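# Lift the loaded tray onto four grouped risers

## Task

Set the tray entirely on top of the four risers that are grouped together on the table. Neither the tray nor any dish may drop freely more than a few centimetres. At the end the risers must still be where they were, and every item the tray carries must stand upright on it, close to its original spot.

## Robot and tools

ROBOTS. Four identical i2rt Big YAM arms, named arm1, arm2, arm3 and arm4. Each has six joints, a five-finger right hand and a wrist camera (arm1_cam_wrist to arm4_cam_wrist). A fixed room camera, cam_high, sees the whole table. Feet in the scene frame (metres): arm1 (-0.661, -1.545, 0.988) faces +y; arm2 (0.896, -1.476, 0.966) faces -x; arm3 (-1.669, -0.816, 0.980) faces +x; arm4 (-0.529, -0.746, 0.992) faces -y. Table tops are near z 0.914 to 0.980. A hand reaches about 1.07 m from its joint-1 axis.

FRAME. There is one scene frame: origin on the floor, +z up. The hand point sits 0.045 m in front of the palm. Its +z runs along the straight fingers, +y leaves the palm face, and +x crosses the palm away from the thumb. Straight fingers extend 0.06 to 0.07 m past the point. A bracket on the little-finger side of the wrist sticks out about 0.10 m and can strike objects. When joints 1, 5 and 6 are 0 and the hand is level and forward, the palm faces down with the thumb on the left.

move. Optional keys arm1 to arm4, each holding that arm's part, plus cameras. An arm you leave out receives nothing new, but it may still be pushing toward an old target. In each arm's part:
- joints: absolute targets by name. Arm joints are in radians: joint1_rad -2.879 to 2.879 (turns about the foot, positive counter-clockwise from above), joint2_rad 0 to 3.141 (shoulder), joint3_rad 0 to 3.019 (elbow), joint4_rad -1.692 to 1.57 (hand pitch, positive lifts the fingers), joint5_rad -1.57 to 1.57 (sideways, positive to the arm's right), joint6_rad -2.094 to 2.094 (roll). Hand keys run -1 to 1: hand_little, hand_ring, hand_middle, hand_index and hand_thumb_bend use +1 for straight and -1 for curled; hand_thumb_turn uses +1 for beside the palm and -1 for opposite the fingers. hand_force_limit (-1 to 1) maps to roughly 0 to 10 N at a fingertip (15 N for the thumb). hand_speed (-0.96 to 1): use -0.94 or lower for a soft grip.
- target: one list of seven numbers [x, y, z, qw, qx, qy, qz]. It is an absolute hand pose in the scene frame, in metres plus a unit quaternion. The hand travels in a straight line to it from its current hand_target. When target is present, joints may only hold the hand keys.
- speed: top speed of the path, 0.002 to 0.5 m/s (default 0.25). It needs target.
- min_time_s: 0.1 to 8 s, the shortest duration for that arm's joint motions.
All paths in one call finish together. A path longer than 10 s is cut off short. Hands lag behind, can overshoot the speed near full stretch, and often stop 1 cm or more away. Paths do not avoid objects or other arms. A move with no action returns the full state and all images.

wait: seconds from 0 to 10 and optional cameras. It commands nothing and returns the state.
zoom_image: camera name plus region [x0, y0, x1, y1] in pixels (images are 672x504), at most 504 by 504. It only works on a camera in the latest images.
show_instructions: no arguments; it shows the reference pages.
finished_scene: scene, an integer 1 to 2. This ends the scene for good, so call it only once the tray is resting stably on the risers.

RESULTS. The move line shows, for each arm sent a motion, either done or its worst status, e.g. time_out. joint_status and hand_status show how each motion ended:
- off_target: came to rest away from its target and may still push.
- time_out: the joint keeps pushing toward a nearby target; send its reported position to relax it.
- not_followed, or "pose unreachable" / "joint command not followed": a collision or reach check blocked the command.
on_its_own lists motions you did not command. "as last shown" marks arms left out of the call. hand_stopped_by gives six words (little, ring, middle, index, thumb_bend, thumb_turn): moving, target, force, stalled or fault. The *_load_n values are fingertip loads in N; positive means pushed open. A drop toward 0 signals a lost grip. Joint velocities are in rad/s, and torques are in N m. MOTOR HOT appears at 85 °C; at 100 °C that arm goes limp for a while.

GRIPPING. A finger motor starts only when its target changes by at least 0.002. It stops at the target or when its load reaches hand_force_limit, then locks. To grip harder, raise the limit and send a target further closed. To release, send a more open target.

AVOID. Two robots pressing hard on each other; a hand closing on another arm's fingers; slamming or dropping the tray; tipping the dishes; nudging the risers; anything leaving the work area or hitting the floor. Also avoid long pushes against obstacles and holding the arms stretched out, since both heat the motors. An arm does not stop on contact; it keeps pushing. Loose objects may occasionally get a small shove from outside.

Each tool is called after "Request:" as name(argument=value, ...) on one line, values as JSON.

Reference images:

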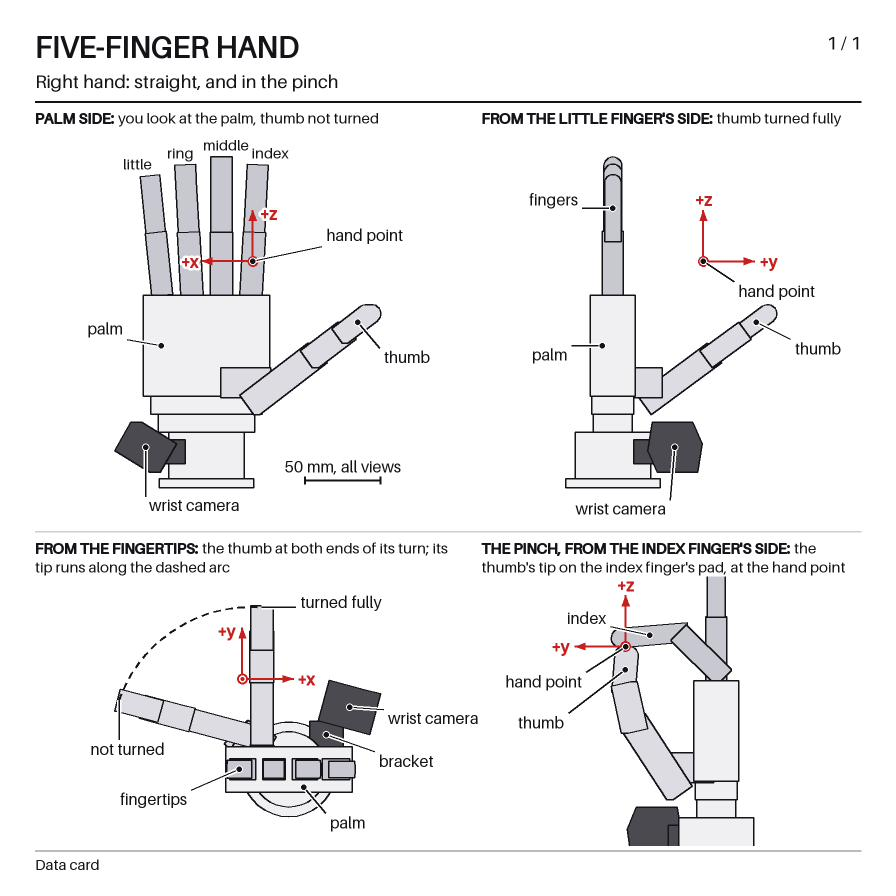

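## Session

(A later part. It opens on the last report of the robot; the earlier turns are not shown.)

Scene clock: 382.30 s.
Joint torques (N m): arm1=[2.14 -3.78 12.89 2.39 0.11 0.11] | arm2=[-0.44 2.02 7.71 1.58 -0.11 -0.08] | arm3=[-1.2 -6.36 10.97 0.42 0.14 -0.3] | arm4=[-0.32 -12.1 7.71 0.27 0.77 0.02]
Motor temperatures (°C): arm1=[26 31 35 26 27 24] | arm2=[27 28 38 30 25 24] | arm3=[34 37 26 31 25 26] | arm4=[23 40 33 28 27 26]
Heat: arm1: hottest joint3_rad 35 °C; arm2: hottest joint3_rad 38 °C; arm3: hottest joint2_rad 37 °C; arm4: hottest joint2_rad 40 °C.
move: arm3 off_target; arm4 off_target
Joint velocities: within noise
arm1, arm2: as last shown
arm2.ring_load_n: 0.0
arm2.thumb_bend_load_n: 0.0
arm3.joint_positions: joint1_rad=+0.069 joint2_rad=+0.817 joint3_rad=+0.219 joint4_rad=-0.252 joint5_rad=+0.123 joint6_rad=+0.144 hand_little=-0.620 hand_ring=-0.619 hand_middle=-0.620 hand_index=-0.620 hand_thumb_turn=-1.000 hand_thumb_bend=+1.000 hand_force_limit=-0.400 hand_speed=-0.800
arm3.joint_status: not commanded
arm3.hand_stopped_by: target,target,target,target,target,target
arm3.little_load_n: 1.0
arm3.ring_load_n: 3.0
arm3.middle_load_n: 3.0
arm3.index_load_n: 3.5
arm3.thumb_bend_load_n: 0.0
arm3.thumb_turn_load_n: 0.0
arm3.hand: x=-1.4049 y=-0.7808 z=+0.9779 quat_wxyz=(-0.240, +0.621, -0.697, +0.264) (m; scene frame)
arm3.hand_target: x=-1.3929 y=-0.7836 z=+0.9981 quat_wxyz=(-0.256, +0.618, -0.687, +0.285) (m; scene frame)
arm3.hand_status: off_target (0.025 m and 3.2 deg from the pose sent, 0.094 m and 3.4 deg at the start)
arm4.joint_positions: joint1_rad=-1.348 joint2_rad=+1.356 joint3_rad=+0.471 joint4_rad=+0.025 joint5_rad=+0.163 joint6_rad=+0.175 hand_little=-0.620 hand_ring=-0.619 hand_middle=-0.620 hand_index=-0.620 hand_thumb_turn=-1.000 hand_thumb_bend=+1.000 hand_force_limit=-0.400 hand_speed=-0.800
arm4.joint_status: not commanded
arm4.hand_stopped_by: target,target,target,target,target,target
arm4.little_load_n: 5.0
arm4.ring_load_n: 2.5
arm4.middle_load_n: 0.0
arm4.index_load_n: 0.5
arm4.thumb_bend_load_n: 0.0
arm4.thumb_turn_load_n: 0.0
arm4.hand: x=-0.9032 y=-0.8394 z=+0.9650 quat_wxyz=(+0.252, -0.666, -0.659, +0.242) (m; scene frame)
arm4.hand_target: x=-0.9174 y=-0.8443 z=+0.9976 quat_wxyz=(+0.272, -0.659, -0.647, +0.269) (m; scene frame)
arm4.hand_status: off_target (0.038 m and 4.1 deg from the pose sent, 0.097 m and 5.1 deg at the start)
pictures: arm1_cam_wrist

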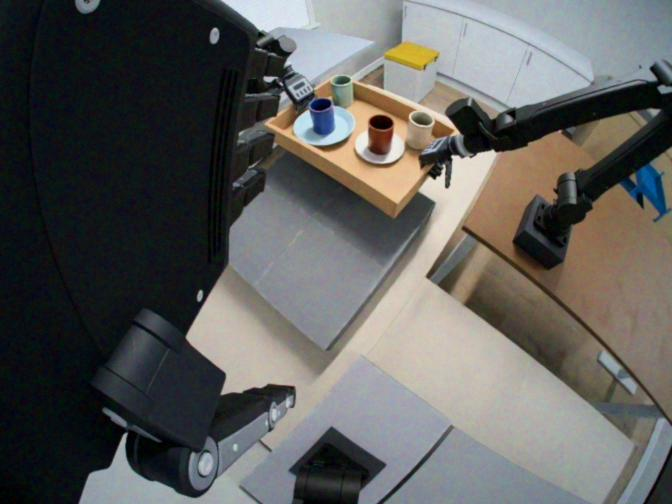

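Request:
move(arm3={"target": [-1.394, -0.884, 1.0, 0.2561, -0.6182, 0.6866, -0.2844], "speed": 0.06}, arm4={"target": [-0.917, -0.944, 1.0, 0.2729, -0.659, -0.6476, 0.2682], "speed": 0.06})

Request:
move(arm3={"target": [-1.394, -0.984, 0.985, 0.2561, -0.6182, 0.6866, -0.2844], "speed": 0.06}, arm4={"target": [-0.920, -1.044, 0.985, 0.2729, -0.659, -0.6476, 0.2682], "speed": 0.06}, cameras=["arm1_cam_wrist", "arm3_cam_wrist", "arm4_cam_wrist", "cam_high"])

Request:
zoom_image(camera="arm1_cam_wrist", region=[200, 50, 500, 370])

Request:
zoom_image(camera="cam_high", region=[360, 180, 510, 360])

Scene clock: 387.33 s.
Joint torques (N m): arm1=[2.14 -3.84 12.88 2.39 0.11 0.11] | arm2=[-0.32 2.02 7.71 1.59 -0.12 -0.07] | arm3=[-2.32 -4.42 14.23 0.69 -0.24 -0.19] | arm4=[1.2 -10.7 8.32 -0.02 0.6 0.12]
Motor temperatures (°C): arm1=[26 31 35 26 27 24] | arm2=[27 28 38 30 25 24] | arm3=[34 37 26 31 25 26] | arm4=[23 39 33 28 27 26]
Heat: arm1: hottest joint3_rad 35 °C; arm2: hottest joint3_rad 38 °C; arm3: hottest joint2_rad 37 °C; arm4: hottest joint2_rad 39 °C.
move: arm3 off_target; arm4 off_target
Joint velocities: within noise
arm1, arm2: as last shown
arm3.joint_positions: joint1_rad=-0.442 joint2_rad=+0.885 joint3_rad=+0.219 joint4_rad=-0.227 joint5_rad=-0.243 joint6_rad=-0.247 hand_little=-0.620 hand_ring=-0.620 hand_middle=-0.620 hand_index=-0.619 hand_thumb_turn=-1.000 hand_thumb_bend=+1.000 hand_force_limit=-0.400 hand_speed=-0.800
arm3.joint_status: not commanded
arm3.hand_stopped_by: target,target,target,target,target,target
arm3.little_load_n: 0.5
arm3.ring_load_n: 1.5
arm3.middle_load_n: 2.5
arm3.index_load_n: 5.0
arm3.thumb_bend_load_n: 0.0
arm3.thumb_turn_load_n: 0.0
arm3.hand: x=-1.4201 y=-0.8639 z=+0.9676 quat_wxyz=(-0.246, +0.628, -0.696, +0.248) (m; scene frame)
arm3.hand_target: x=-1.3943 y=-0.8832 z=+0.9988 quat_wxyz=(-0.256, +0.618, -0.687, +0.285) (m; scene frame)
arm3.hand_status: off_target (0.046 m and 4.6 deg from the pose sent, 0.106 m and 3.2 deg at the start)
arm4.joint_positions: joint1_rad=-1.076 joint2_rad=+1.420 joint3_rad=+0.573 joint4_rad=-0.039 joint5_rad=+0.370 joint6_rad=+0.387 hand_little=-0.620 hand_ring=-0.619 hand_middle=-0.620 hand_index=-0.620 hand_thumb_turn=-1.000 hand_thumb_bend=+1.000 hand_force_limit=-0.400 hand_speed=-0.800
arm4.joint_status: not commanded
arm4.hand_stopped_by: target,target,target,target,target,target
arm4.little_load_n: 3.5
arm4.ring_load_n: 3.5
arm4.middle_load_n: 0.5
arm4.index_load_n: 1.0
arm4.thumb_bend_load_n: -0.5
arm4.thumb_turn_load_n: 0.0
arm4.hand: x=-0.9126 y=-0.9269 z=+0.9763 quat_wxyz=(+0.271, -0.666, -0.649, +0.248) (m; scene frame)
arm4.hand_target: x=-0.9171 y=-0.9438 z=+0.9994 quat_wxyz=(+0.273, -0.659, -0.647, +0.269) (m; scene frame)
arm4.hand_status: off_target (0.030 m and 2.4 deg from the pose sent, 0.111 m and 4.1 deg at the start)
pictures: none

Scene clock: 389.77 s.
Joint torques (N m): arm1=[2.08 -3.78 12.85 2.4 0.11 0.11] | arm2=[-0.38 1.96 7.71 1.57 -0.11 -0.08] | arm3=[-2.9 -8.12 12.89 0.95 -0.73 -0.18] | arm4=[1.79 -13.63 9.44 0.18 0.75 0.11]
Motor temperatures (°C): arm1=[26 31 35 26 27 24] | arm2=[27 28 38 30 25 24] | arm3=[34 36 27 31 25 26] | arm4=[23 39 34 28 27 26]
Heat: arm1: hottest joint3_rad 35 °C; arm2: hottest joint3_rad 38 °C; arm3: hottest joint2_rad 36 °C; arm4: hottest joint2_rad 39 °C.
move: arm3 off_target; arm4 off_target
Joint velocities: within noise
arm1, arm2: as last shown
arm3.joint_positions: joint1_rad=-0.792 joint2_rad=+1.190 joint3_rad=+0.345 joint4_rad=-0.177 joint5_rad=-0.465 joint6_rad=-0.540 hand_little=-0.620 hand_ring=-0.620 hand_middle=-0.620 hand_index=-0.619 hand_thumb_turn=-1.000 hand_thumb_bend=+1.000 hand_force_limit=-0.400 hand_speed=-0.800
arm3.joint_status: not commanded
arm3.hand_stopped_by: target,target,target,target,target,target
arm3.little_load_n: 0.5
arm3.ring_load_n: 0.5
arm3.middle_load_n: 2.5
arm3.index_load_n: 5.5
arm3.thumb_bend_load_n: 0.0
arm3.thumb_turn_load_n: 0.0
arm3.hand: x=-1.4192 y=-0.9482 z=+0.9533 quat_wxyz=(-0.254, +0.625, -0.700, +0.234) (m; scene frame)
arm3.hand_target: x=-1.3954 y=-0.9825 z=+0.9850 quat_wxyz=(-0.255, +0.619, -0.686, +0.284) (m; scene frame)
arm3.hand_status: off_target (0.054 m and 6.0 deg from the pose sent, 0.124 m and 4.6 deg at the start)
arm4.joint_positions: joint1_rad=-0.868 joint2_rad=+1.610 joint3_rad=+0.720 joint4_rad=-0.109 joint5_rad=+0.504 joint6_rad=+0.573 hand_little=-0.620 hand_ring=-0.619 hand_middle=-0.620 hand_index=-0.620 hand_thumb_turn=-1.000 hand_thumb_bend=+1.000 hand_force_limit=-0.400 hand_speed=-0.800
arm4.joint_status: not commanded
arm4.hand_stopped_by: target,target,target,target,target,target
arm4.little_load_n: 2.5
arm4.ring_load_n: 3.0
arm4.middle_load_n: 0.5
arm4.index_load_n: 1.0
arm4.thumb_bend_load_n: 0.0
arm4.thumb_turn_load_n: 0.0
arm4.hand: x=-0.9101 y=-1.0128 z=+0.9492 quat_wxyz=(+0.273, -0.667, -0.654, +0.231) (m; scene frame)
arm4.hand_target: x=-0.9190 y=-1.0433 z=+0.9846 quat_wxyz=(+0.272, -0.659, -0.648, +0.269) (m; scene frame)
arm4.hand_status: off_target (0.048 m and 4.4 deg from the pose sent, 0.118 m and 2.5 deg at the start)
pictures: arm1_cam_wrist, arm3_cam_wrist, arm4_cam_wrist, cam_high

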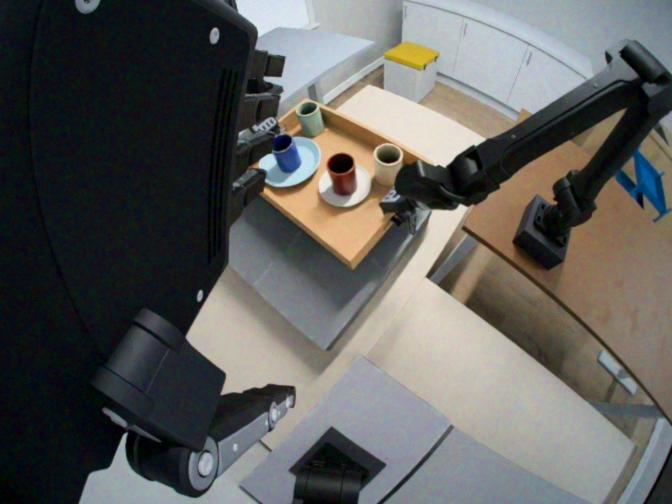

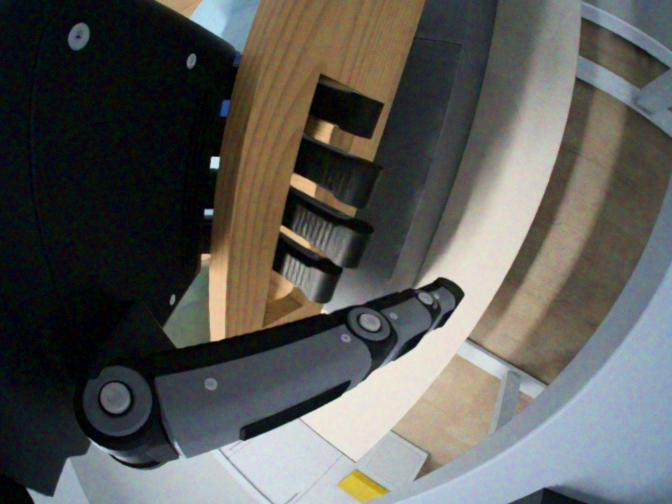

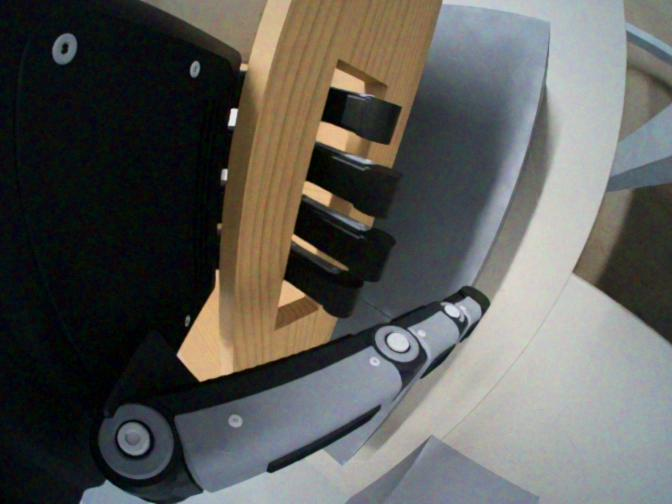

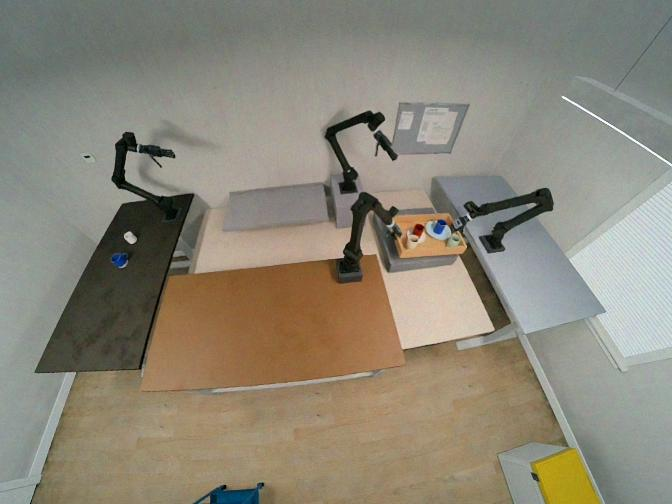

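Scaled by 1.575 from the camera's 672x504 image, which has a finer 960x720 frame.

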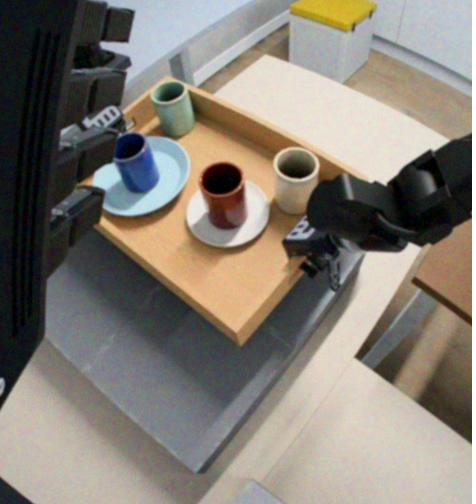

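Scaled by 2.800.

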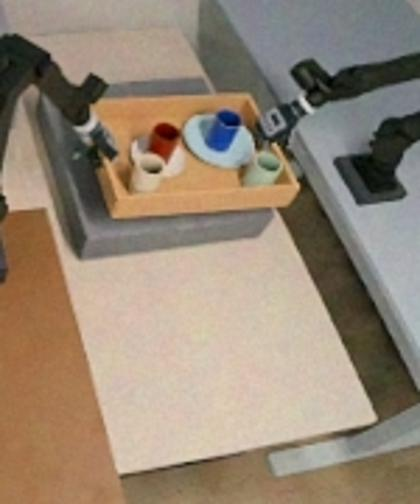

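Request:
zoom_image(camera="arm3_cam_wrist", region=[220, 0, 580, 400])

Request:
zoom_image(camera="arm4_cam_wrist", region=[220, 0, 580, 504])

Scaled by 1.260 from the camera's 672x504 image, which has a finer 960x720 frame.

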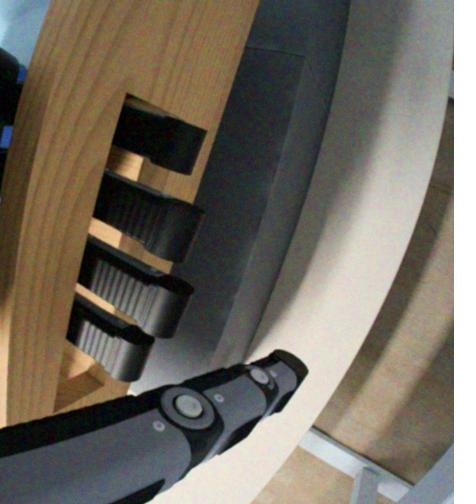

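Scaled by 1.000.

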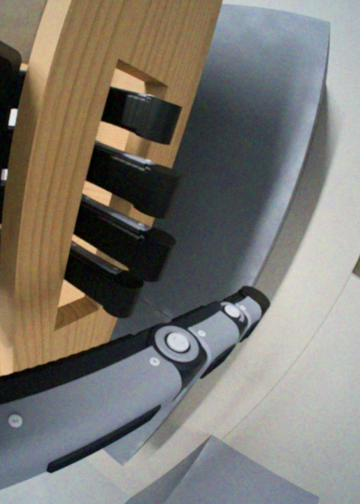

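Request:
move(arm3={"target": [-1.36, -1.067, 0.985, 0.261, -0.6301, 0.6757, -0.2799], "speed": 0.05}, arm4={"target": [-0.885, -1.10, 0.985, 0.2682, -0.6476, -0.659, 0.2729], "speed": 0.05}, cameras=["arm1_cam_wrist", "arm3_cam_wrist", "arm4_cam_wrist", "cam_high"])

Request:
zoom_image(camera="arm1_cam_wrist", region=[200, 50, 500, 370])

Request:
zoom_image(camera="cam_high", region=[360, 180, 510, 360])

Scene clock: 416.80 s.
Joint torques (N m): arm1=[2.14 -3.84 12.89 2.4 0.11 0.11] | arm2=[-0.44 2.02 7.68 1.58 -0.12 -0.07] | arm3=[-3.25 -13.04 13.37 0.18 -0.93 -0.12] | arm4=[1.44 -14.21 10.51 0.23 1.15 0.11]
Motor temperatures (°C): arm1=[25 31 36 26 27 24] | arm2=[27 28 38 30 25 24] | arm3=[33 36 30 31 25 26] | arm4=[23 37 35 27 28 26]
Heat: arm1: hottest joint3_rad 36 °C; arm2: hottest joint3_rad 38 °C; arm3: hottest joint2_rad 36 °C; arm4: hottest joint2_rad 37 °C.
move: arm3 off_target; arm4 off_target
Joint velocities: within noise
arm1, arm2: as last shown
arm1.ring_load_n: -0.5
arm1.index_load_n: -0.5
arm2.little_load_n: 0.5
arm3.joint_positions: joint1_rad=-0.884 joint2_rad=+1.464 joint3_rad=+0.566 joint4_rad=-0.194 joint5_rad=-0.538 joint6_rad=-0.670 hand_little=-0.620 hand_ring=-0.620 hand_middle=-0.620 hand_index=-0.619 hand_thumb_turn=-1.000 hand_thumb_bend=+1.000 hand_force_limit=-0.400 hand_speed=-0.800
arm3.joint_status: not commanded
arm3.hand_stopped_by: target,target,target,target,target,target
arm3.little_load_n: 0.5
arm3.ring_load_n: 0.5
arm3.middle_load_n: 2.5
arm3.index_load_n: 5.0
arm3.thumb_bend_load_n: 0.0
arm3.thumb_turn_load_n: 0.5
arm3.hand: x=-1.3823 y=-1.0223 z=+0.9449 quat_wxyz=(-0.262, +0.639, -0.687, +0.225) (m; scene frame)
arm3.hand_target: x=-1.3619 y=-1.0650 z=+0.9849 quat_wxyz=(-0.260, +0.631, -0.676, +0.280) (m; scene frame)
arm3.hand_status: off_target (0.064 m and 6.5 deg from the pose sent, 0.136 m and 6.0 deg at the start)
arm4.joint_positions: joint1_rad=-0.713 joint2_rad=+1.646 joint3_rad=+0.759 joint4_rad=-0.190 joint5_rad=+0.563 joint6_rad=+0.684 hand_little=-0.620 hand_ring=-0.619 hand_middle=-0.620 hand_index=-0.620 hand_thumb_turn=-1.000 hand_thumb_bend=+1.000 hand_force_limit=-0.400 hand_speed=-0.800
arm4.joint_status: not commanded
arm4.hand_stopped_by: target,target,target,target,target,target
arm4.little_load_n: 3.0
arm4.ring_load_n: 3.5
arm4.middle_load_n: 0.0
arm4.index_load_n: 0.5
arm4.thumb_bend_load_n: 0.0
arm4.thumb_turn_load_n: 0.0
arm4.hand: x=-0.8707 y=-1.0630 z=+0.9426 quat_wxyz=(+0.269, -0.652, -0.671, +0.227) (m; scene frame)
arm4.hand_target: x=-0.8834 y=-1.0986 z=+0.9851 quat_wxyz=(+0.267, -0.648, -0.659, +0.273) (m; scene frame)
arm4.hand_status: off_target (0.058 m and 5.5 deg from the pose sent, 0.098 m and 5.4 deg at the start)
pictures: arm1_cam_wrist, arm3_cam_wrist, arm4_cam_wrist, cam_high

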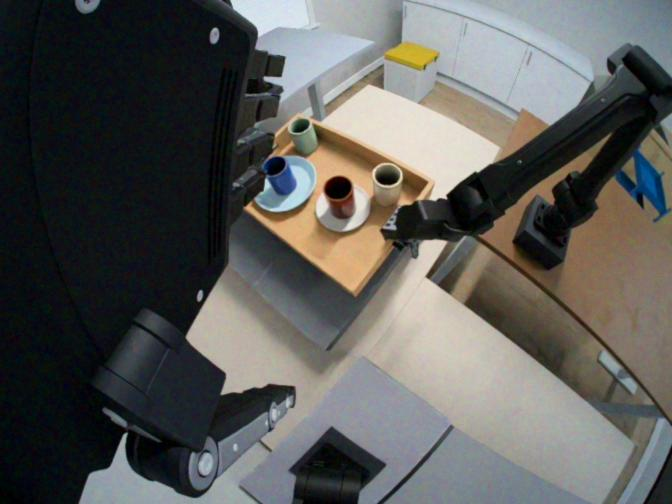

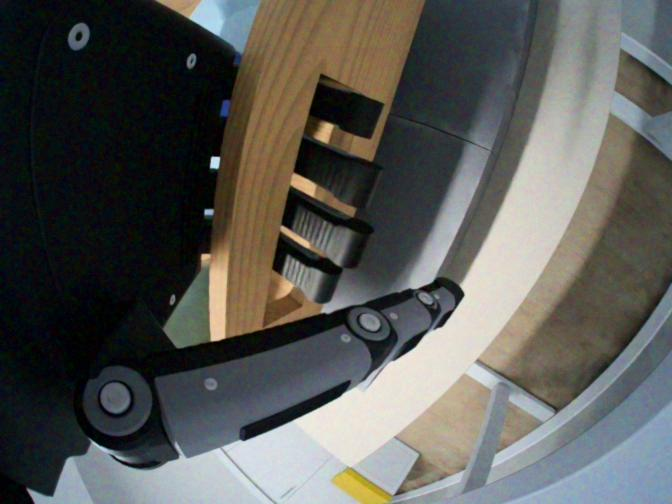

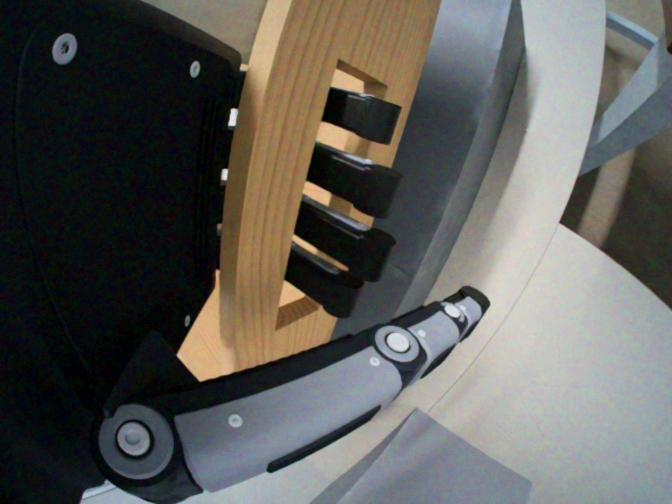

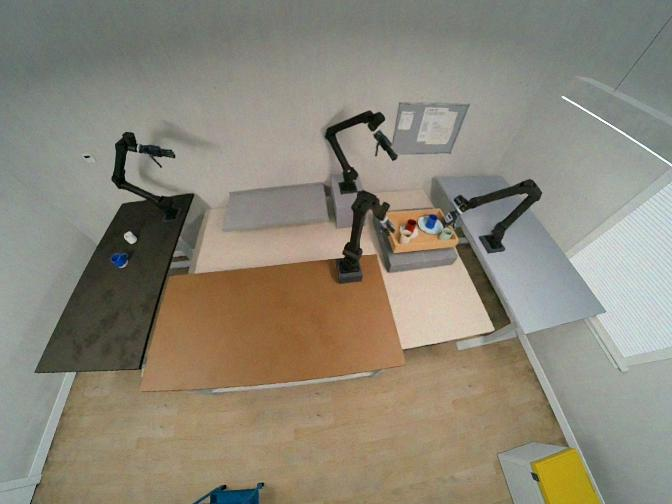

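Scaled by 1.575 from the camera's 672x504 image, which has a finer 960x720 frame.

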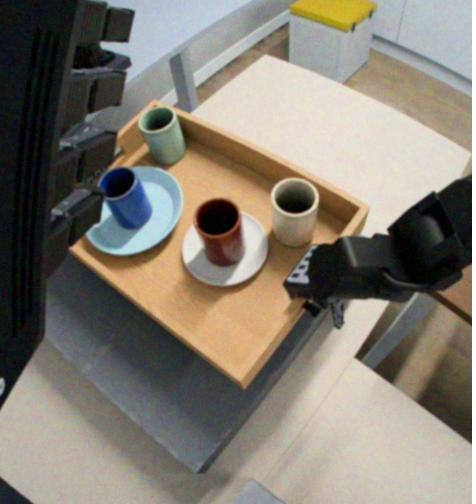

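Scaled by 2.800.

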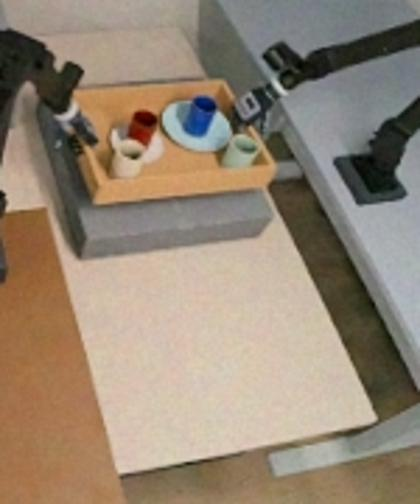

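Request:
move(arm3={"target": [-1.366, -1.107, 0.95, 0.261, -0.6301, 0.6757, -0.2799], "speed": 0.05}, arm4={"target": [-0.891, -1.14, 0.95, 0.2682, -0.6476, -0.659, 0.2729], "speed": 0.05}, cameras=["arm3_cam_wrist", "arm4_cam_wrist"])

Request:
zoom_image(camera="arm4_cam_wrist", region=[300, 0, 600, 350])

Request:
zoom_image(camera="arm3_cam_wrist", region=[300, 0, 600, 350])

Scene clock: 428.17 s.
Joint torques (N m): arm1=[2.14 -3.84 12.86 2.4 0.11 0.11] | arm2=[-0.44 1.96 7.71 1.55 -0.11 -0.08] | arm3=[-3.55 -14.97 11.78 1.07 -1.09 -0.11] | arm4=[1.61 -16.15 9.44 1.31 1.29 0.11]
Motor temperatures (°C): arm1=[25 31 36 26 27 24] | arm2=[27 28 38 30 25 24] | arm3=[33 36 31 31 25 26] | arm4=[23 37 36 27 28 26]
Heat: arm1: hottest joint3_rad 36 °C; arm2: hottest joint3_rad 38 °C; arm3: hottest joint2_rad 36 °C; arm4: hottest joint2_rad 37 °C.
move: arm3 off_target; arm4 off_target
Joint velocities: within noise
arm1.joint_positions: joint1_rad=+0.590 joint2_rad=+0.783 joint3_rad=+1.361 joint4_rad=-1.212 joint5_rad=-0.102 joint6_rad=-1.269 hand_little=+1.000 hand_ring=+1.000 hand_middle=+1.000 hand_index=+1.000 hand_thumb_turn=+1.000 hand_thumb_bend=+1.000 hand_force_limit=+0.000 hand_speed=-0.800
arm1.joint_status: not commanded
arm1.hand_stopped_by: target,target,target,target,target,target
arm1.little_load_n: 0.0
arm1.ring_load_n: 0.0
arm1.middle_load_n: 0.0
arm1.index_load_n: 0.0
arm1.thumb_bend_load_n: 0.0
arm1.thumb_turn_load_n: 0.0
arm1.hand: x=-0.8191 y=-1.2716 z=+1.4411 quat_wxyz=(-0.437, +0.511, +0.733, +0.109) (m; scene frame)
arm1.hand_target: x=-0.8164 y=-1.2817 z=+1.4725 quat_wxyz=(-0.472, +0.497, +0.718, +0.118) (m; scene frame)
arm1.hand_status: not commanded
arm2: as last shown
arm2.little_load_n: 0.0
arm3.joint_positions: joint1_rad=-0.960 joint2_rad=+1.622 joint3_rad=+0.630 joint4_rad=-0.162 joint5_rad=-0.576 joint6_rad=-0.749 hand_little=-0.620 hand_ring=-0.620 hand_middle=-0.620 hand_index=-0.619 hand_thumb_turn=-1.000 hand_thumb_bend=+1.000 hand_force_limit=-0.400 hand_speed=-0.800
arm3.joint_status: not commanded
arm3.hand_stopped_by: target,target,target,target,target,target
arm3.little_load_n: 0.5
arm3.ring_load_n: 0.5
arm3.middle_load_n: 2.0
arm3.index_load_n: 5.0
arm3.thumb_bend_load_n: 0.0
arm3.thumb_turn_load_n: 0.0
arm3.hand: x=-1.3876 y=-1.0557 z=+0.9130 quat_wxyz=(-0.266, +0.637, -0.690, +0.216) (m; scene frame)
arm3.hand_target: x=-1.3684 y=-1.1048 z=+0.9510 quat_wxyz=(-0.259, +0.631, -0.676, +0.280) (m; scene frame)
arm3.hand_status: off_target (0.067 m and 7.6 deg from the pose sent, 0.086 m and 6.5 deg at the start)
arm4.joint_positions: joint1_rad=-0.670 joint2_rad=+1.798 joint3_rad=+0.849 joint4_rad=-0.180 joint5_rad=+0.584 joint6_rad=+0.731 hand_little=-0.620 hand_ring=-0.619 hand_middle=-0.620 hand_index=-0.620 hand_thumb_turn=-1.000 hand_thumb_bend=+1.000 hand_force_limit=-0.400 hand_speed=-0.800
arm4.joint_status: not commanded
arm4.hand_stopped_by: target,target,target,target,target,target
arm4.little_load_n: 3.0
arm4.ring_load_n: 3.5
arm4.middle_load_n: 0.5
arm4.index_load_n: 0.5
arm4.thumb_bend_load_n: 0.0
arm4.thumb_turn_load_n: 0.0
arm4.hand: x=-0.8751 y=-1.0956 z=+0.9061 quat_wxyz=(+0.271, -0.652, -0.675, +0.215) (m; scene frame)
arm4.hand_target: x=-0.8889 y=-1.1381 z=+0.9507 quat_wxyz=(+0.267, -0.648, -0.659, +0.273) (m; scene frame)
arm4.hand_status: off_target (0.064 m and 7.0 deg from the pose sent, 0.080 m and 5.5 deg at the start)
pictures: arm3_cam_wrist, arm4_cam_wrist

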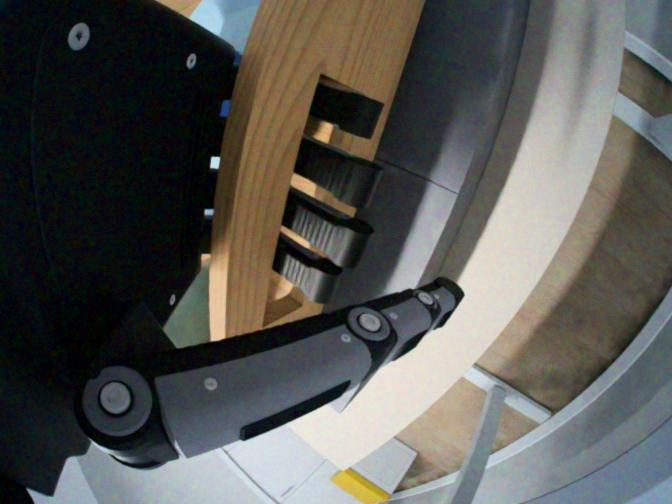

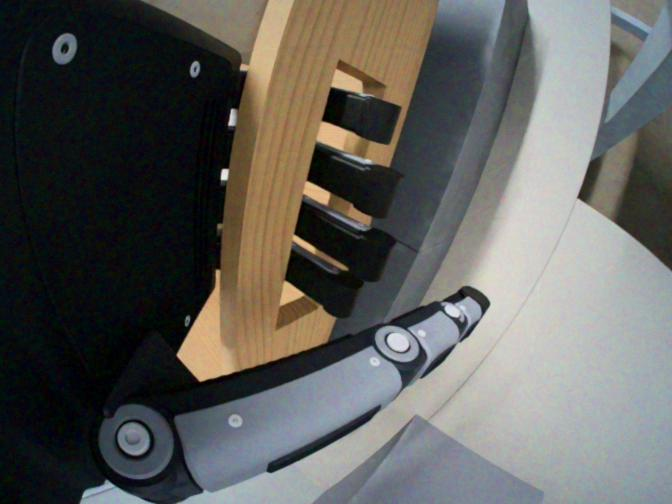

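Scaled by 1.440 from the camera's 672x504 image, which has a finer 960x720 frame.

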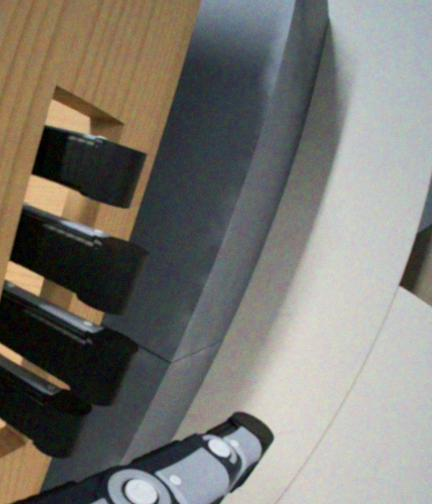

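Scaled by 1.440 from the camera's 672x504 image, which has a finer 960x720 frame.

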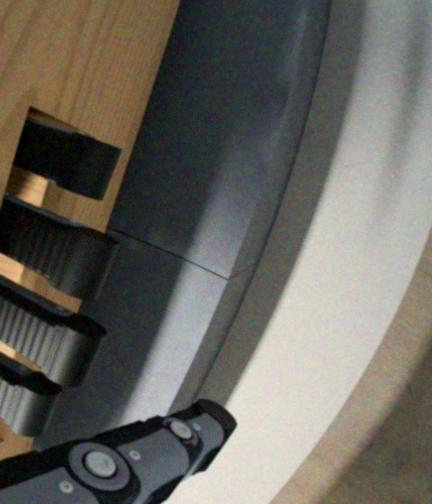

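Request:
move(arm3={"target": [-1.375, -1.11, 0.92, 0.261, -0.6301, 0.6757, -0.2799], "speed": 0.04}, arm4={"target": [-0.900, -1.145, 0.92, 0.2682, -0.6476, -0.659, 0.2729], "speed": 0.04}, cameras=["arm3_cam_wrist", "arm4_cam_wrist"])

Scene clock: 439.57 s.
Joint torques (N m): arm1=[2.2 -3.78 12.88 2.4 0.11 0.11] | arm2=[-0.32 2.02 7.69 1.58 -0.12 -0.07] | arm3=[-3.31 -15.27 9.29 1.21 -1.22 -0.06] | arm4=[0.85 -16.21 8.81 1.52 1.27 -0.01]
Motor temperatures (°C): arm1=[25 31 36 26 27 24] | arm2=[27 28 38 30 25 23] | arm3=[33 36 31 31 26 26] | arm4=[23 37 36 27 29 26]
Heat: arm1: hottest joint3_rad 36 °C; arm2: hottest joint3_rad 38 °C; arm3: hottest joint2_rad 36 °C; arm4: hottest joint2_rad 37 °C.
move: arm3 off_target; arm4 off_target
Joint velocities: within noise
arm1: as last shown
arm2.joint_positions: joint1_rad=-0.240 joint2_rad=+0.637 joint3_rad=+1.411 joint4_rad=-1.145 joint5_rad=-0.224 joint6_rad=-1.344 hand_little=+1.000 hand_ring=+1.000 hand_middle=+1.000 hand_index=+1.000 hand_thumb_turn=+1.000 hand_thumb_bend=+1.000 hand_force_limit=+0.000 hand_speed=-0.800
arm2.joint_status: not commanded
arm2.hand_stopped_by: target,target,target,target,target,target
arm2.little_load_n: 0.0
arm2.ring_load_n: 0.0
arm2.middle_load_n: 0.0
arm2.index_load_n: 0.0
arm2.thumb_bend_load_n: 0.0
arm2.thumb_turn_load_n: 0.0
arm2.hand: x=+0.6360 y=-1.4041 z=+1.5033 quat_wxyz=(+0.563, -0.126, -0.812, +0.093) (m; scene frame)
arm2.hand_target: x=+0.6379 y=-1.4045 z=+1.5158 quat_wxyz=(+0.574, -0.123, -0.804, +0.092) (m; scene frame)
arm2.hand_status: not commanded
arm3.joint_positions: joint1_rad=-0.990 joint2_rad=+1.705 joint3_rad=+0.630 joint4_rad=-0.083 joint5_rad=-0.586 joint6_rad=-0.785 hand_little=-0.620 hand_ring=-0.620 hand_middle=-0.620 hand_index=-0.619 hand_thumb_turn=-1.000 hand_thumb_bend=+1.000 hand_force_limit=-0.400 hand_speed=-0.800
arm3.joint_status: not commanded
arm3.hand_stopped_by: target,target,target,target,target,target
arm3.little_load_n: 0.5
arm3.ring_load_n: 0.5
arm3.middle_load_n: 2.0
arm3.index_load_n: 5.0
arm3.thumb_bend_load_n: 0.0
arm3.thumb_turn_load_n: 0.0
arm3.hand: x=-1.3929 y=-1.0668 z=+0.8881 quat_wxyz=(-0.263, +0.639, -0.687, +0.223) (m; scene frame)
arm3.hand_target: x=-1.3766 y=-1.1085 z=+0.9204 quat_wxyz=(-0.260, +0.631, -0.675, +0.280) (m; scene frame)
arm3.hand_status: off_target (0.057 m and 6.8 deg from the pose sent, 0.056 m and 7.6 deg at the start)
arm4.joint_positions: joint1_rad=-0.670 joint2_rad=+1.876 joint3_rad=+0.867 joint4_rad=-0.109 joint5_rad=+0.581 joint6_rad=+0.733 hand_little=-0.620 hand_ring=-0.619 hand_middle=-0.620 hand_index=-0.620 hand_thumb_turn=-1.000 hand_thumb_bend=+1.000 hand_force_limit=-0.400 hand_speed=-0.800
arm4.joint_status: not commanded
arm4.hand_stopped_by: target,target,target,target,target,target
arm4.little_load_n: 3.5
arm4.ring_load_n: 3.0
arm4.middle_load_n: 0.0
arm4.index_load_n: 0.0
arm4.thumb_bend_load_n: 0.0
arm4.thumb_turn_load_n: 0.0
arm4.hand: x=-0.8808 y=-1.1045 z=+0.8809 quat_wxyz=(+0.269, -0.653, -0.674, +0.219) (m; scene frame)
arm4.hand_target: x=-0.8980 y=-1.1433 z=+0.9211 quat_wxyz=(+0.267, -0.648, -0.659, +0.273) (m; scene frame)
arm4.hand_status: off_target (0.060 m and 6.4 deg from the pose sent, 0.057 m and 7.0 deg at the start)
pictures: arm3_cam_wrist, arm4_cam_wrist

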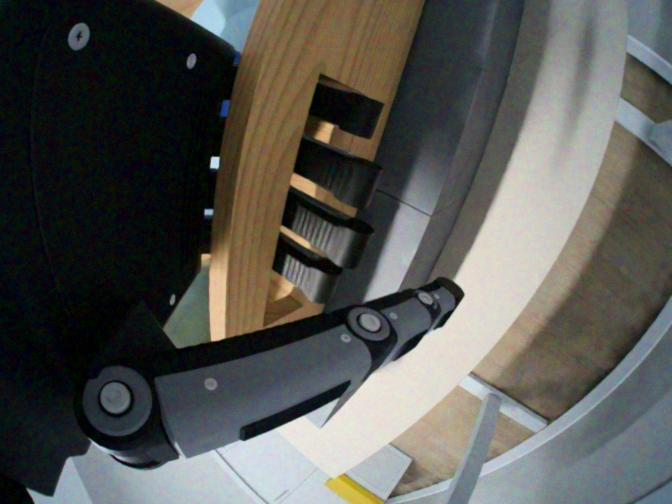

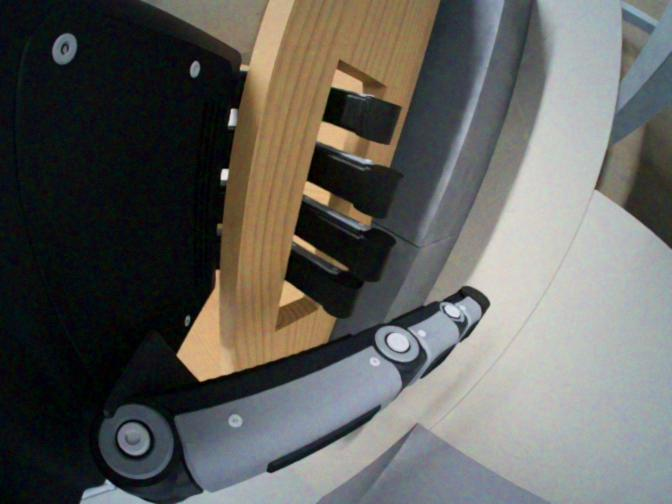

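Request:
move(arm3={"target": [-1.375, -1.11, 0.90, 0.261, -0.6301, 0.6757, -0.2799], "speed": 0.03}, arm4={"target": [-0.900, -1.145, 0.90, 0.2682, -0.6476, -0.659, 0.2729], "speed": 0.03})

Request:
move(arm3={"target": [-1.375, -1.11, 0.885, 0.261, -0.6301, 0.6757, -0.2799], "speed": 0.03}, arm4={"target": [-0.900, -1.145, 0.885, 0.2682, -0.6476, -0.659, 0.2729], "speed": 0.03}, cameras=["arm3_cam_wrist", "arm4_cam_wrist"])

Scene clock: 442.53 s.
Joint torques (N m): arm1=[2.14 -3.78 12.86 2.4 0.11 0.11] | arm2=[-0.38 2.02 7.71 1.59 -0.12 -0.07] | arm3=[-3.02 -14.86 8.27 1.48 -1.2 0.13] | arm4=[0.85 -15.68 8.24 1.88 1.34 -0.14]
Motor temperatures (°C): arm1=[25 31 36 26 27 24] | arm2=[27 28 38 30 25 23] | arm3=[33 36 31 31 26 26] | arm4=[23 37 36 27 29 26]
Heat: arm1: hottest joint3_rad 36 °C; arm2: hottest joint3_rad 38 °C; arm3: hottest joint2_rad 36 °C; arm4: hottest joint2_rad 37 °C.
move: arm3 off_target; arm4 off_target
Joint velocities: within noise
arm1, arm2: as last shown
arm3.joint_positions: joint1_rad=-0.996 joint2_rad=+1.751 joint3_rad=+0.630 joint4_rad=-0.025 joint5_rad=-0.589 joint6_rad=-0.802 hand_little=-0.620 hand_ring=-0.620 hand_middle=-0.620 hand_index=-0.619 hand_thumb_turn=-1.000 hand_thumb_bend=+1.000 hand_force_limit=-0.400 hand_speed=-0.800
arm3.joint_status: not commanded
arm3.hand_stopped_by: target,target,target,target,target,target
arm3.little_load_n: 0.0
arm3.ring_load_n: 0.0
arm3.middle_load_n: 0.5
arm3.index_load_n: 5.5
arm3.thumb_bend_load_n: 0.0
arm3.thumb_turn_load_n: 0.5
arm3.hand: x=-1.3923 y=-1.0725 z=+0.8747 quat_wxyz=(-0.261, +0.644, -0.681, +0.232) (m; scene frame)
arm3.hand_target: x=-1.3764 y=-1.1090 z=+0.9008 quat_wxyz=(-0.261, +0.631, -0.675, +0.280) (m; scene frame)
arm3.hand_status: off_target (0.048 m and 5.8 deg from the pose sent, 0.048 m and 6.8 deg at the start)
arm4.joint_positions: joint1_rad=-0.669 joint2_rad=+1.915 joint3_rad=+0.867 joint4_rad=-0.065 joint5_rad=+0.579 joint6_rad=+0.746 hand_little=-0.620 hand_ring=-0.620 hand_middle=-0.620 hand_index=-0.620 hand_thumb_turn=-1.000 hand_thumb_bend=+1.000 hand_force_limit=-0.400 hand_speed=-0.800
arm4.joint_status: not commanded
arm4.hand_stopped_by: target,target,target,target,target,target
arm4.little_load_n: 5.0
arm4.ring_load_n: 0.0
arm4.middle_load_n: 0.0
arm4.index_load_n: 0.0
arm4.thumb_bend_load_n: 0.0
arm4.thumb_turn_load_n: 0.0
arm4.hand: x=-0.8815 y=-1.1071 z=+0.8666 quat_wxyz=(+0.266, -0.657, -0.669, +0.224) (m; scene frame)
arm4.hand_target: x=-0.8981 y=-1.1438 z=+0.9012 quat_wxyz=(+0.267, -0.648, -0.659, +0.273) (m; scene frame)
arm4.hand_status: off_target (0.054 m and 5.9 deg from the pose sent, 0.049 m and 6.4 deg at the start)
pictures: none

Scene clock: 443.57 s.
Joint torques (N m): arm1=[2.2 -3.78 12.88 2.41 0.11 0.11] | arm2=[-0.44 1.96 7.66 1.58 -0.13 -0.06] | arm3=[-2.14 -12.34 8.03 2.15 -0.54 0.09] | arm4=[0.15 -13.51 8.13 2.62 0.82 -0.16]
Motor temperatures (°C): arm1=[25 31 36 26 27 24] | arm2=[27 28 38 30 25 23] | arm3=[33 36 31 31 26 26] | arm4=[23 37 36 27 29 26]
Heat: arm1: hottest joint3_rad 36 °C; arm2: hottest joint3_rad 38 °C; arm3: hottest joint2_rad 36 °C; arm4: hottest joint2_rad 37 °C.
move: arm3 off_target; arm4 off_target
Joint velocities: within noise
arm1, arm2: as last shown
arm3.joint_positions: joint1_rad=-1.006 joint2_rad=+1.763 joint3_rad=+0.630 joint4_rad=+0.006 joint5_rad=-0.607 joint6_rad=-0.797 hand_little=-0.620 hand_ring=-0.620 hand_middle=-0.620 hand_index=-0.620 hand_thumb_turn=-1.000 hand_thumb_bend=+1.000 hand_force_limit=-0.400 hand_speed=-0.800
arm3.joint_status: not commanded
arm3.hand_stopped_by: target,target,target,target,target,target
arm3.little_load_n: -0.5
arm3.ring_load_n: 0.0
arm3.middle_load_n: 0.0
arm3.index_load_n: 1.0
arm3.thumb_bend_load_n: 0.0
arm3.thumb_turn_load_n: 0.0
arm3.hand: x=-1.3899 y=-1.0767 z=+0.8736 quat_wxyz=(-0.268, +0.639, -0.680, +0.241) (m; scene frame)
arm3.hand_target: x=-1.3762 y=-1.1092 z=+0.8866 quat_wxyz=(-0.261, +0.630, -0.676, +0.280) (m; scene frame)
arm3.hand_status: off_target (0.038 m and 4.6 deg from the pose sent, 0.043 m and 5.8 deg at the start)
arm4.joint_positions: joint1_rad=-0.662 joint2_rad=+1.922 joint3_rad=+0.867 joint4_rad=-0.047 joint5_rad=+0.592 joint6_rad=+0.747 hand_little=-0.620 hand_ring=-0.620 hand_middle=-0.620 hand_index=-0.620 hand_thumb_turn=-1.000 hand_thumb_bend=+1.000 hand_force_limit=-0.400 hand_speed=-0.800
arm4.joint_status: not commanded
arm4.hand_stopped_by: target,target,target,target,target,target
arm4.little_load_n: 1.5
arm4.ring_load_n: 0.0
arm4.middle_load_n: 0.0
arm4.index_load_n: 0.0
arm4.thumb_bend_load_n: 0.0
arm4.thumb_turn_load_n: 0.0
arm4.hand: x=-0.8822 y=-1.1101 z=+0.8656 quat_wxyz=(+0.271, -0.655, -0.667, +0.230) (m; scene frame)
arm4.hand_target: x=-0.8984 y=-1.1436 z=+0.8867 quat_wxyz=(+0.268, -0.648, -0.659, +0.272) (m; scene frame)
arm4.hand_status: off_target (0.044 m and 5.1 deg from the pose sent, 0.046 m and 5.9 deg at the start)
pictures: arm3_cam_wrist, arm4_cam_wrist

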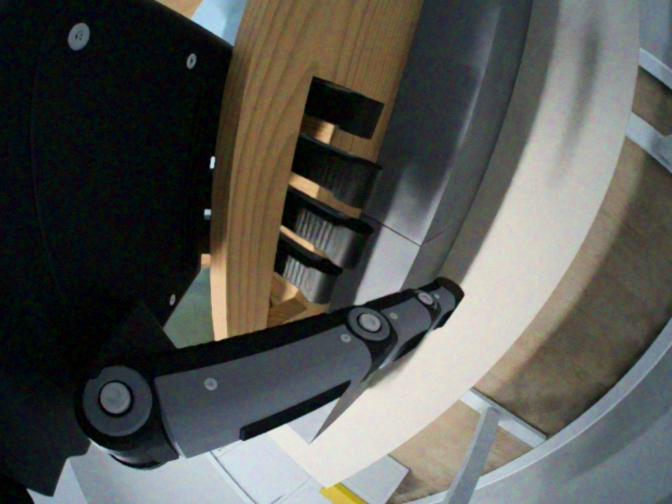

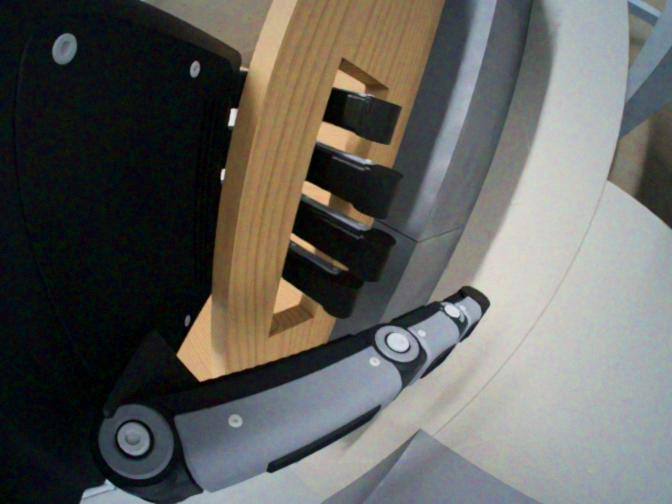

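Request:
move(arm3={"target": [-1.388, -1.080, 0.868, 0.261, -0.6301, 0.6757, -0.2799], "speed": 0.03}, arm4={"target": [-0.886, -1.112, 0.862, 0.2682, -0.6476, -0.659, 0.2729], "speed": 0.03}, cameras=["arm3_cam_wrist", "arm4_cam_wrist"])

Request:
zoom_image(camera="arm4_cam_wrist", region=[220, 0, 500, 400])

Request:
zoom_image(camera="arm3_cam_wrist", region=[220, 0, 500, 400])

Scene clock: 449.93 s.
Joint torques (N m): arm1=[2.14 -3.78 12.88 2.4 0.11 0.11] | arm2=[-0.44 1.9 7.69 1.58 -0.13 -0.06] | arm3=[-1.08 -10.75 4.07 1.54 -0.07 -0.02] | arm4=[-1.44 -11.93 4.07 1.84 0.38 -0.17]
Motor temperatures (°C): arm1=[25 31 36 26 27 24] | arm2=[27 28 38 30 25 23] | arm3=[33 36 30 31 25 26] | arm4=[23 37 36 27 29 26]
Heat: arm1: hottest joint3_rad 36 °C; arm2: hottest joint3_rad 38 °C; arm3: hottest joint2_rad 36 °C; arm4: hottest joint2_rad 37 °C.
move: arm3 done; arm4 done
Joint velocities: within noise
arm1, arm2: as last shown
arm1.little_load_n: 0.5
arm3.joint_positions: joint1_rad=-1.006 joint2_rad=+1.764 joint3_rad=+0.579 joint4_rad=+0.140 joint5_rad=-0.612 joint6_rad=-0.770 hand_little=-0.620 hand_ring=-0.620 hand_middle=-0.620 hand_index=-0.620 hand_thumb_turn=-1.000 hand_thumb_bend=+1.000 hand_force_limit=-0.400 hand_speed=-0.800
arm3.joint_status: not commanded
arm3.hand_stopped_by: target,target,target,target,target,target
arm3.little_load_n: 0.0
arm3.ring_load_n: 0.0
arm3.middle_load_n: 0.0
arm3.index_load_n: 0.5
arm3.thumb_bend_load_n: 0.0
arm3.thumb_turn_load_n: 0.0
arm3.hand: x=-1.3876 y=-1.0763 z=+0.8711 quat_wxyz=(-0.266, +0.633, -0.673, +0.275) (m; scene frame)
arm3.hand_target: x=-1.3881 y=-1.0799 z=+0.8680 quat_wxyz=(-0.261, +0.630, -0.676, +0.280) (m; scene frame)
arm3.hand_status: done (0.005 m and 1.0 deg from the pose sent, 0.007 m and 4.6 deg at the start)
arm4.joint_positions: joint1_rad=-0.661 joint2_rad=+1.923 joint3_rad=+0.810 joint4_rad=+0.107 joint5_rad=+0.591 joint6_rad=+0.726 hand_little=-0.620 hand_ring=-0.620 hand_middle=-0.620 hand_index=-0.620 hand_thumb_turn=-1.000 hand_thumb_bend=+1.000 hand_force_limit=-0.400 hand_speed=-0.800
arm4.joint_status: not commanded
arm4.hand_stopped_by: target,target,target,target,target,target
arm4.little_load_n: 0.0
arm4.ring_load_n: 0.0
arm4.middle_load_n: 0.0
arm4.index_load_n: 0.0
arm4.thumb_bend_load_n: 0.0
arm4.thumb_turn_load_n: 0.0
arm4.hand: x=-0.8842 y=-1.1133 z=+0.8656 quat_wxyz=(+0.267, -0.651, -0.657, +0.272) (m; scene frame)
arm4.hand_target: x=-0.8860 y=-1.1120 z=+0.8621 quat_wxyz=(+0.268, -0.648, -0.659, +0.273) (m; scene frame)
arm4.hand_status: done (0.004 m and 0.5 deg from the pose sent, 0.006 m and 5.1 deg at the start)
pictures: arm3_cam_wrist, arm4_cam_wrist

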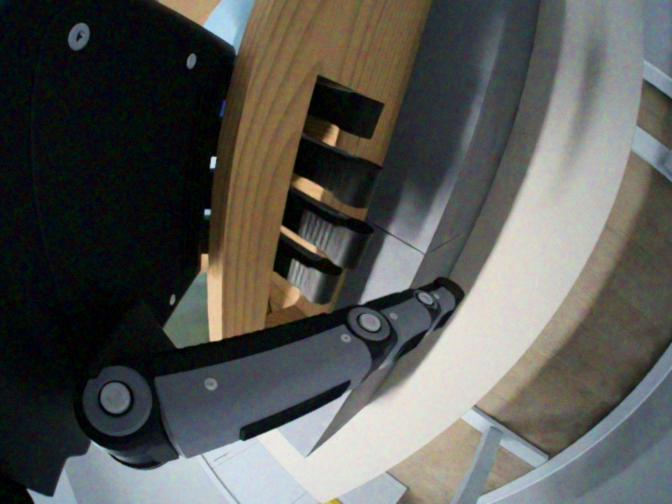

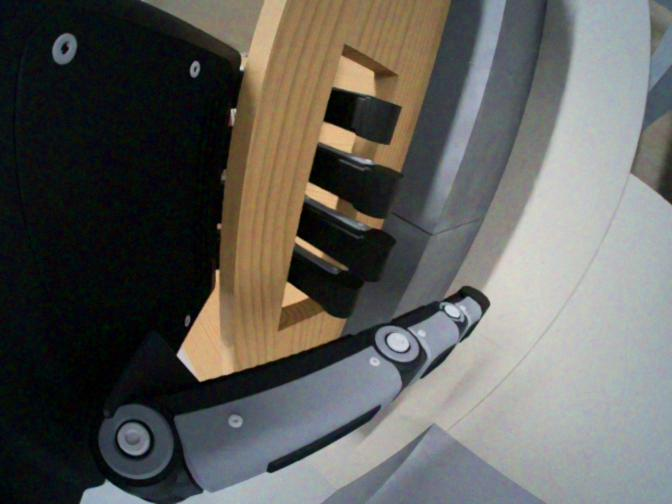

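Scaled by 1.260 from the camera's 672x504 image, which has a finer 960x720 frame.

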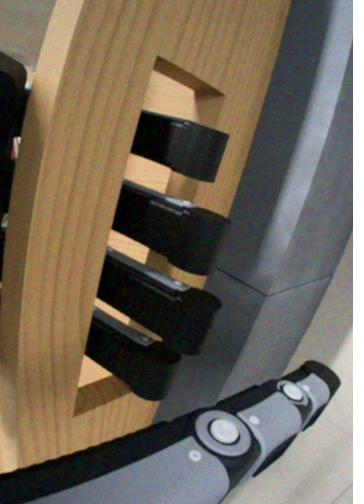

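Scaled by 1.260 from the camera's 672x504 image, which has a finer 960x720 frame.

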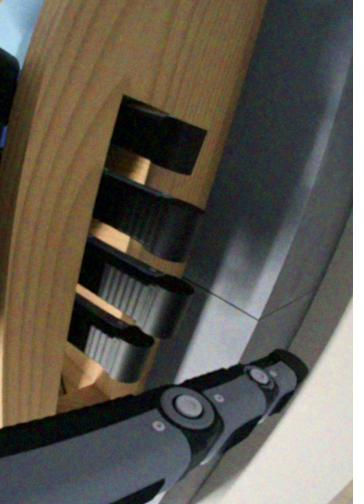

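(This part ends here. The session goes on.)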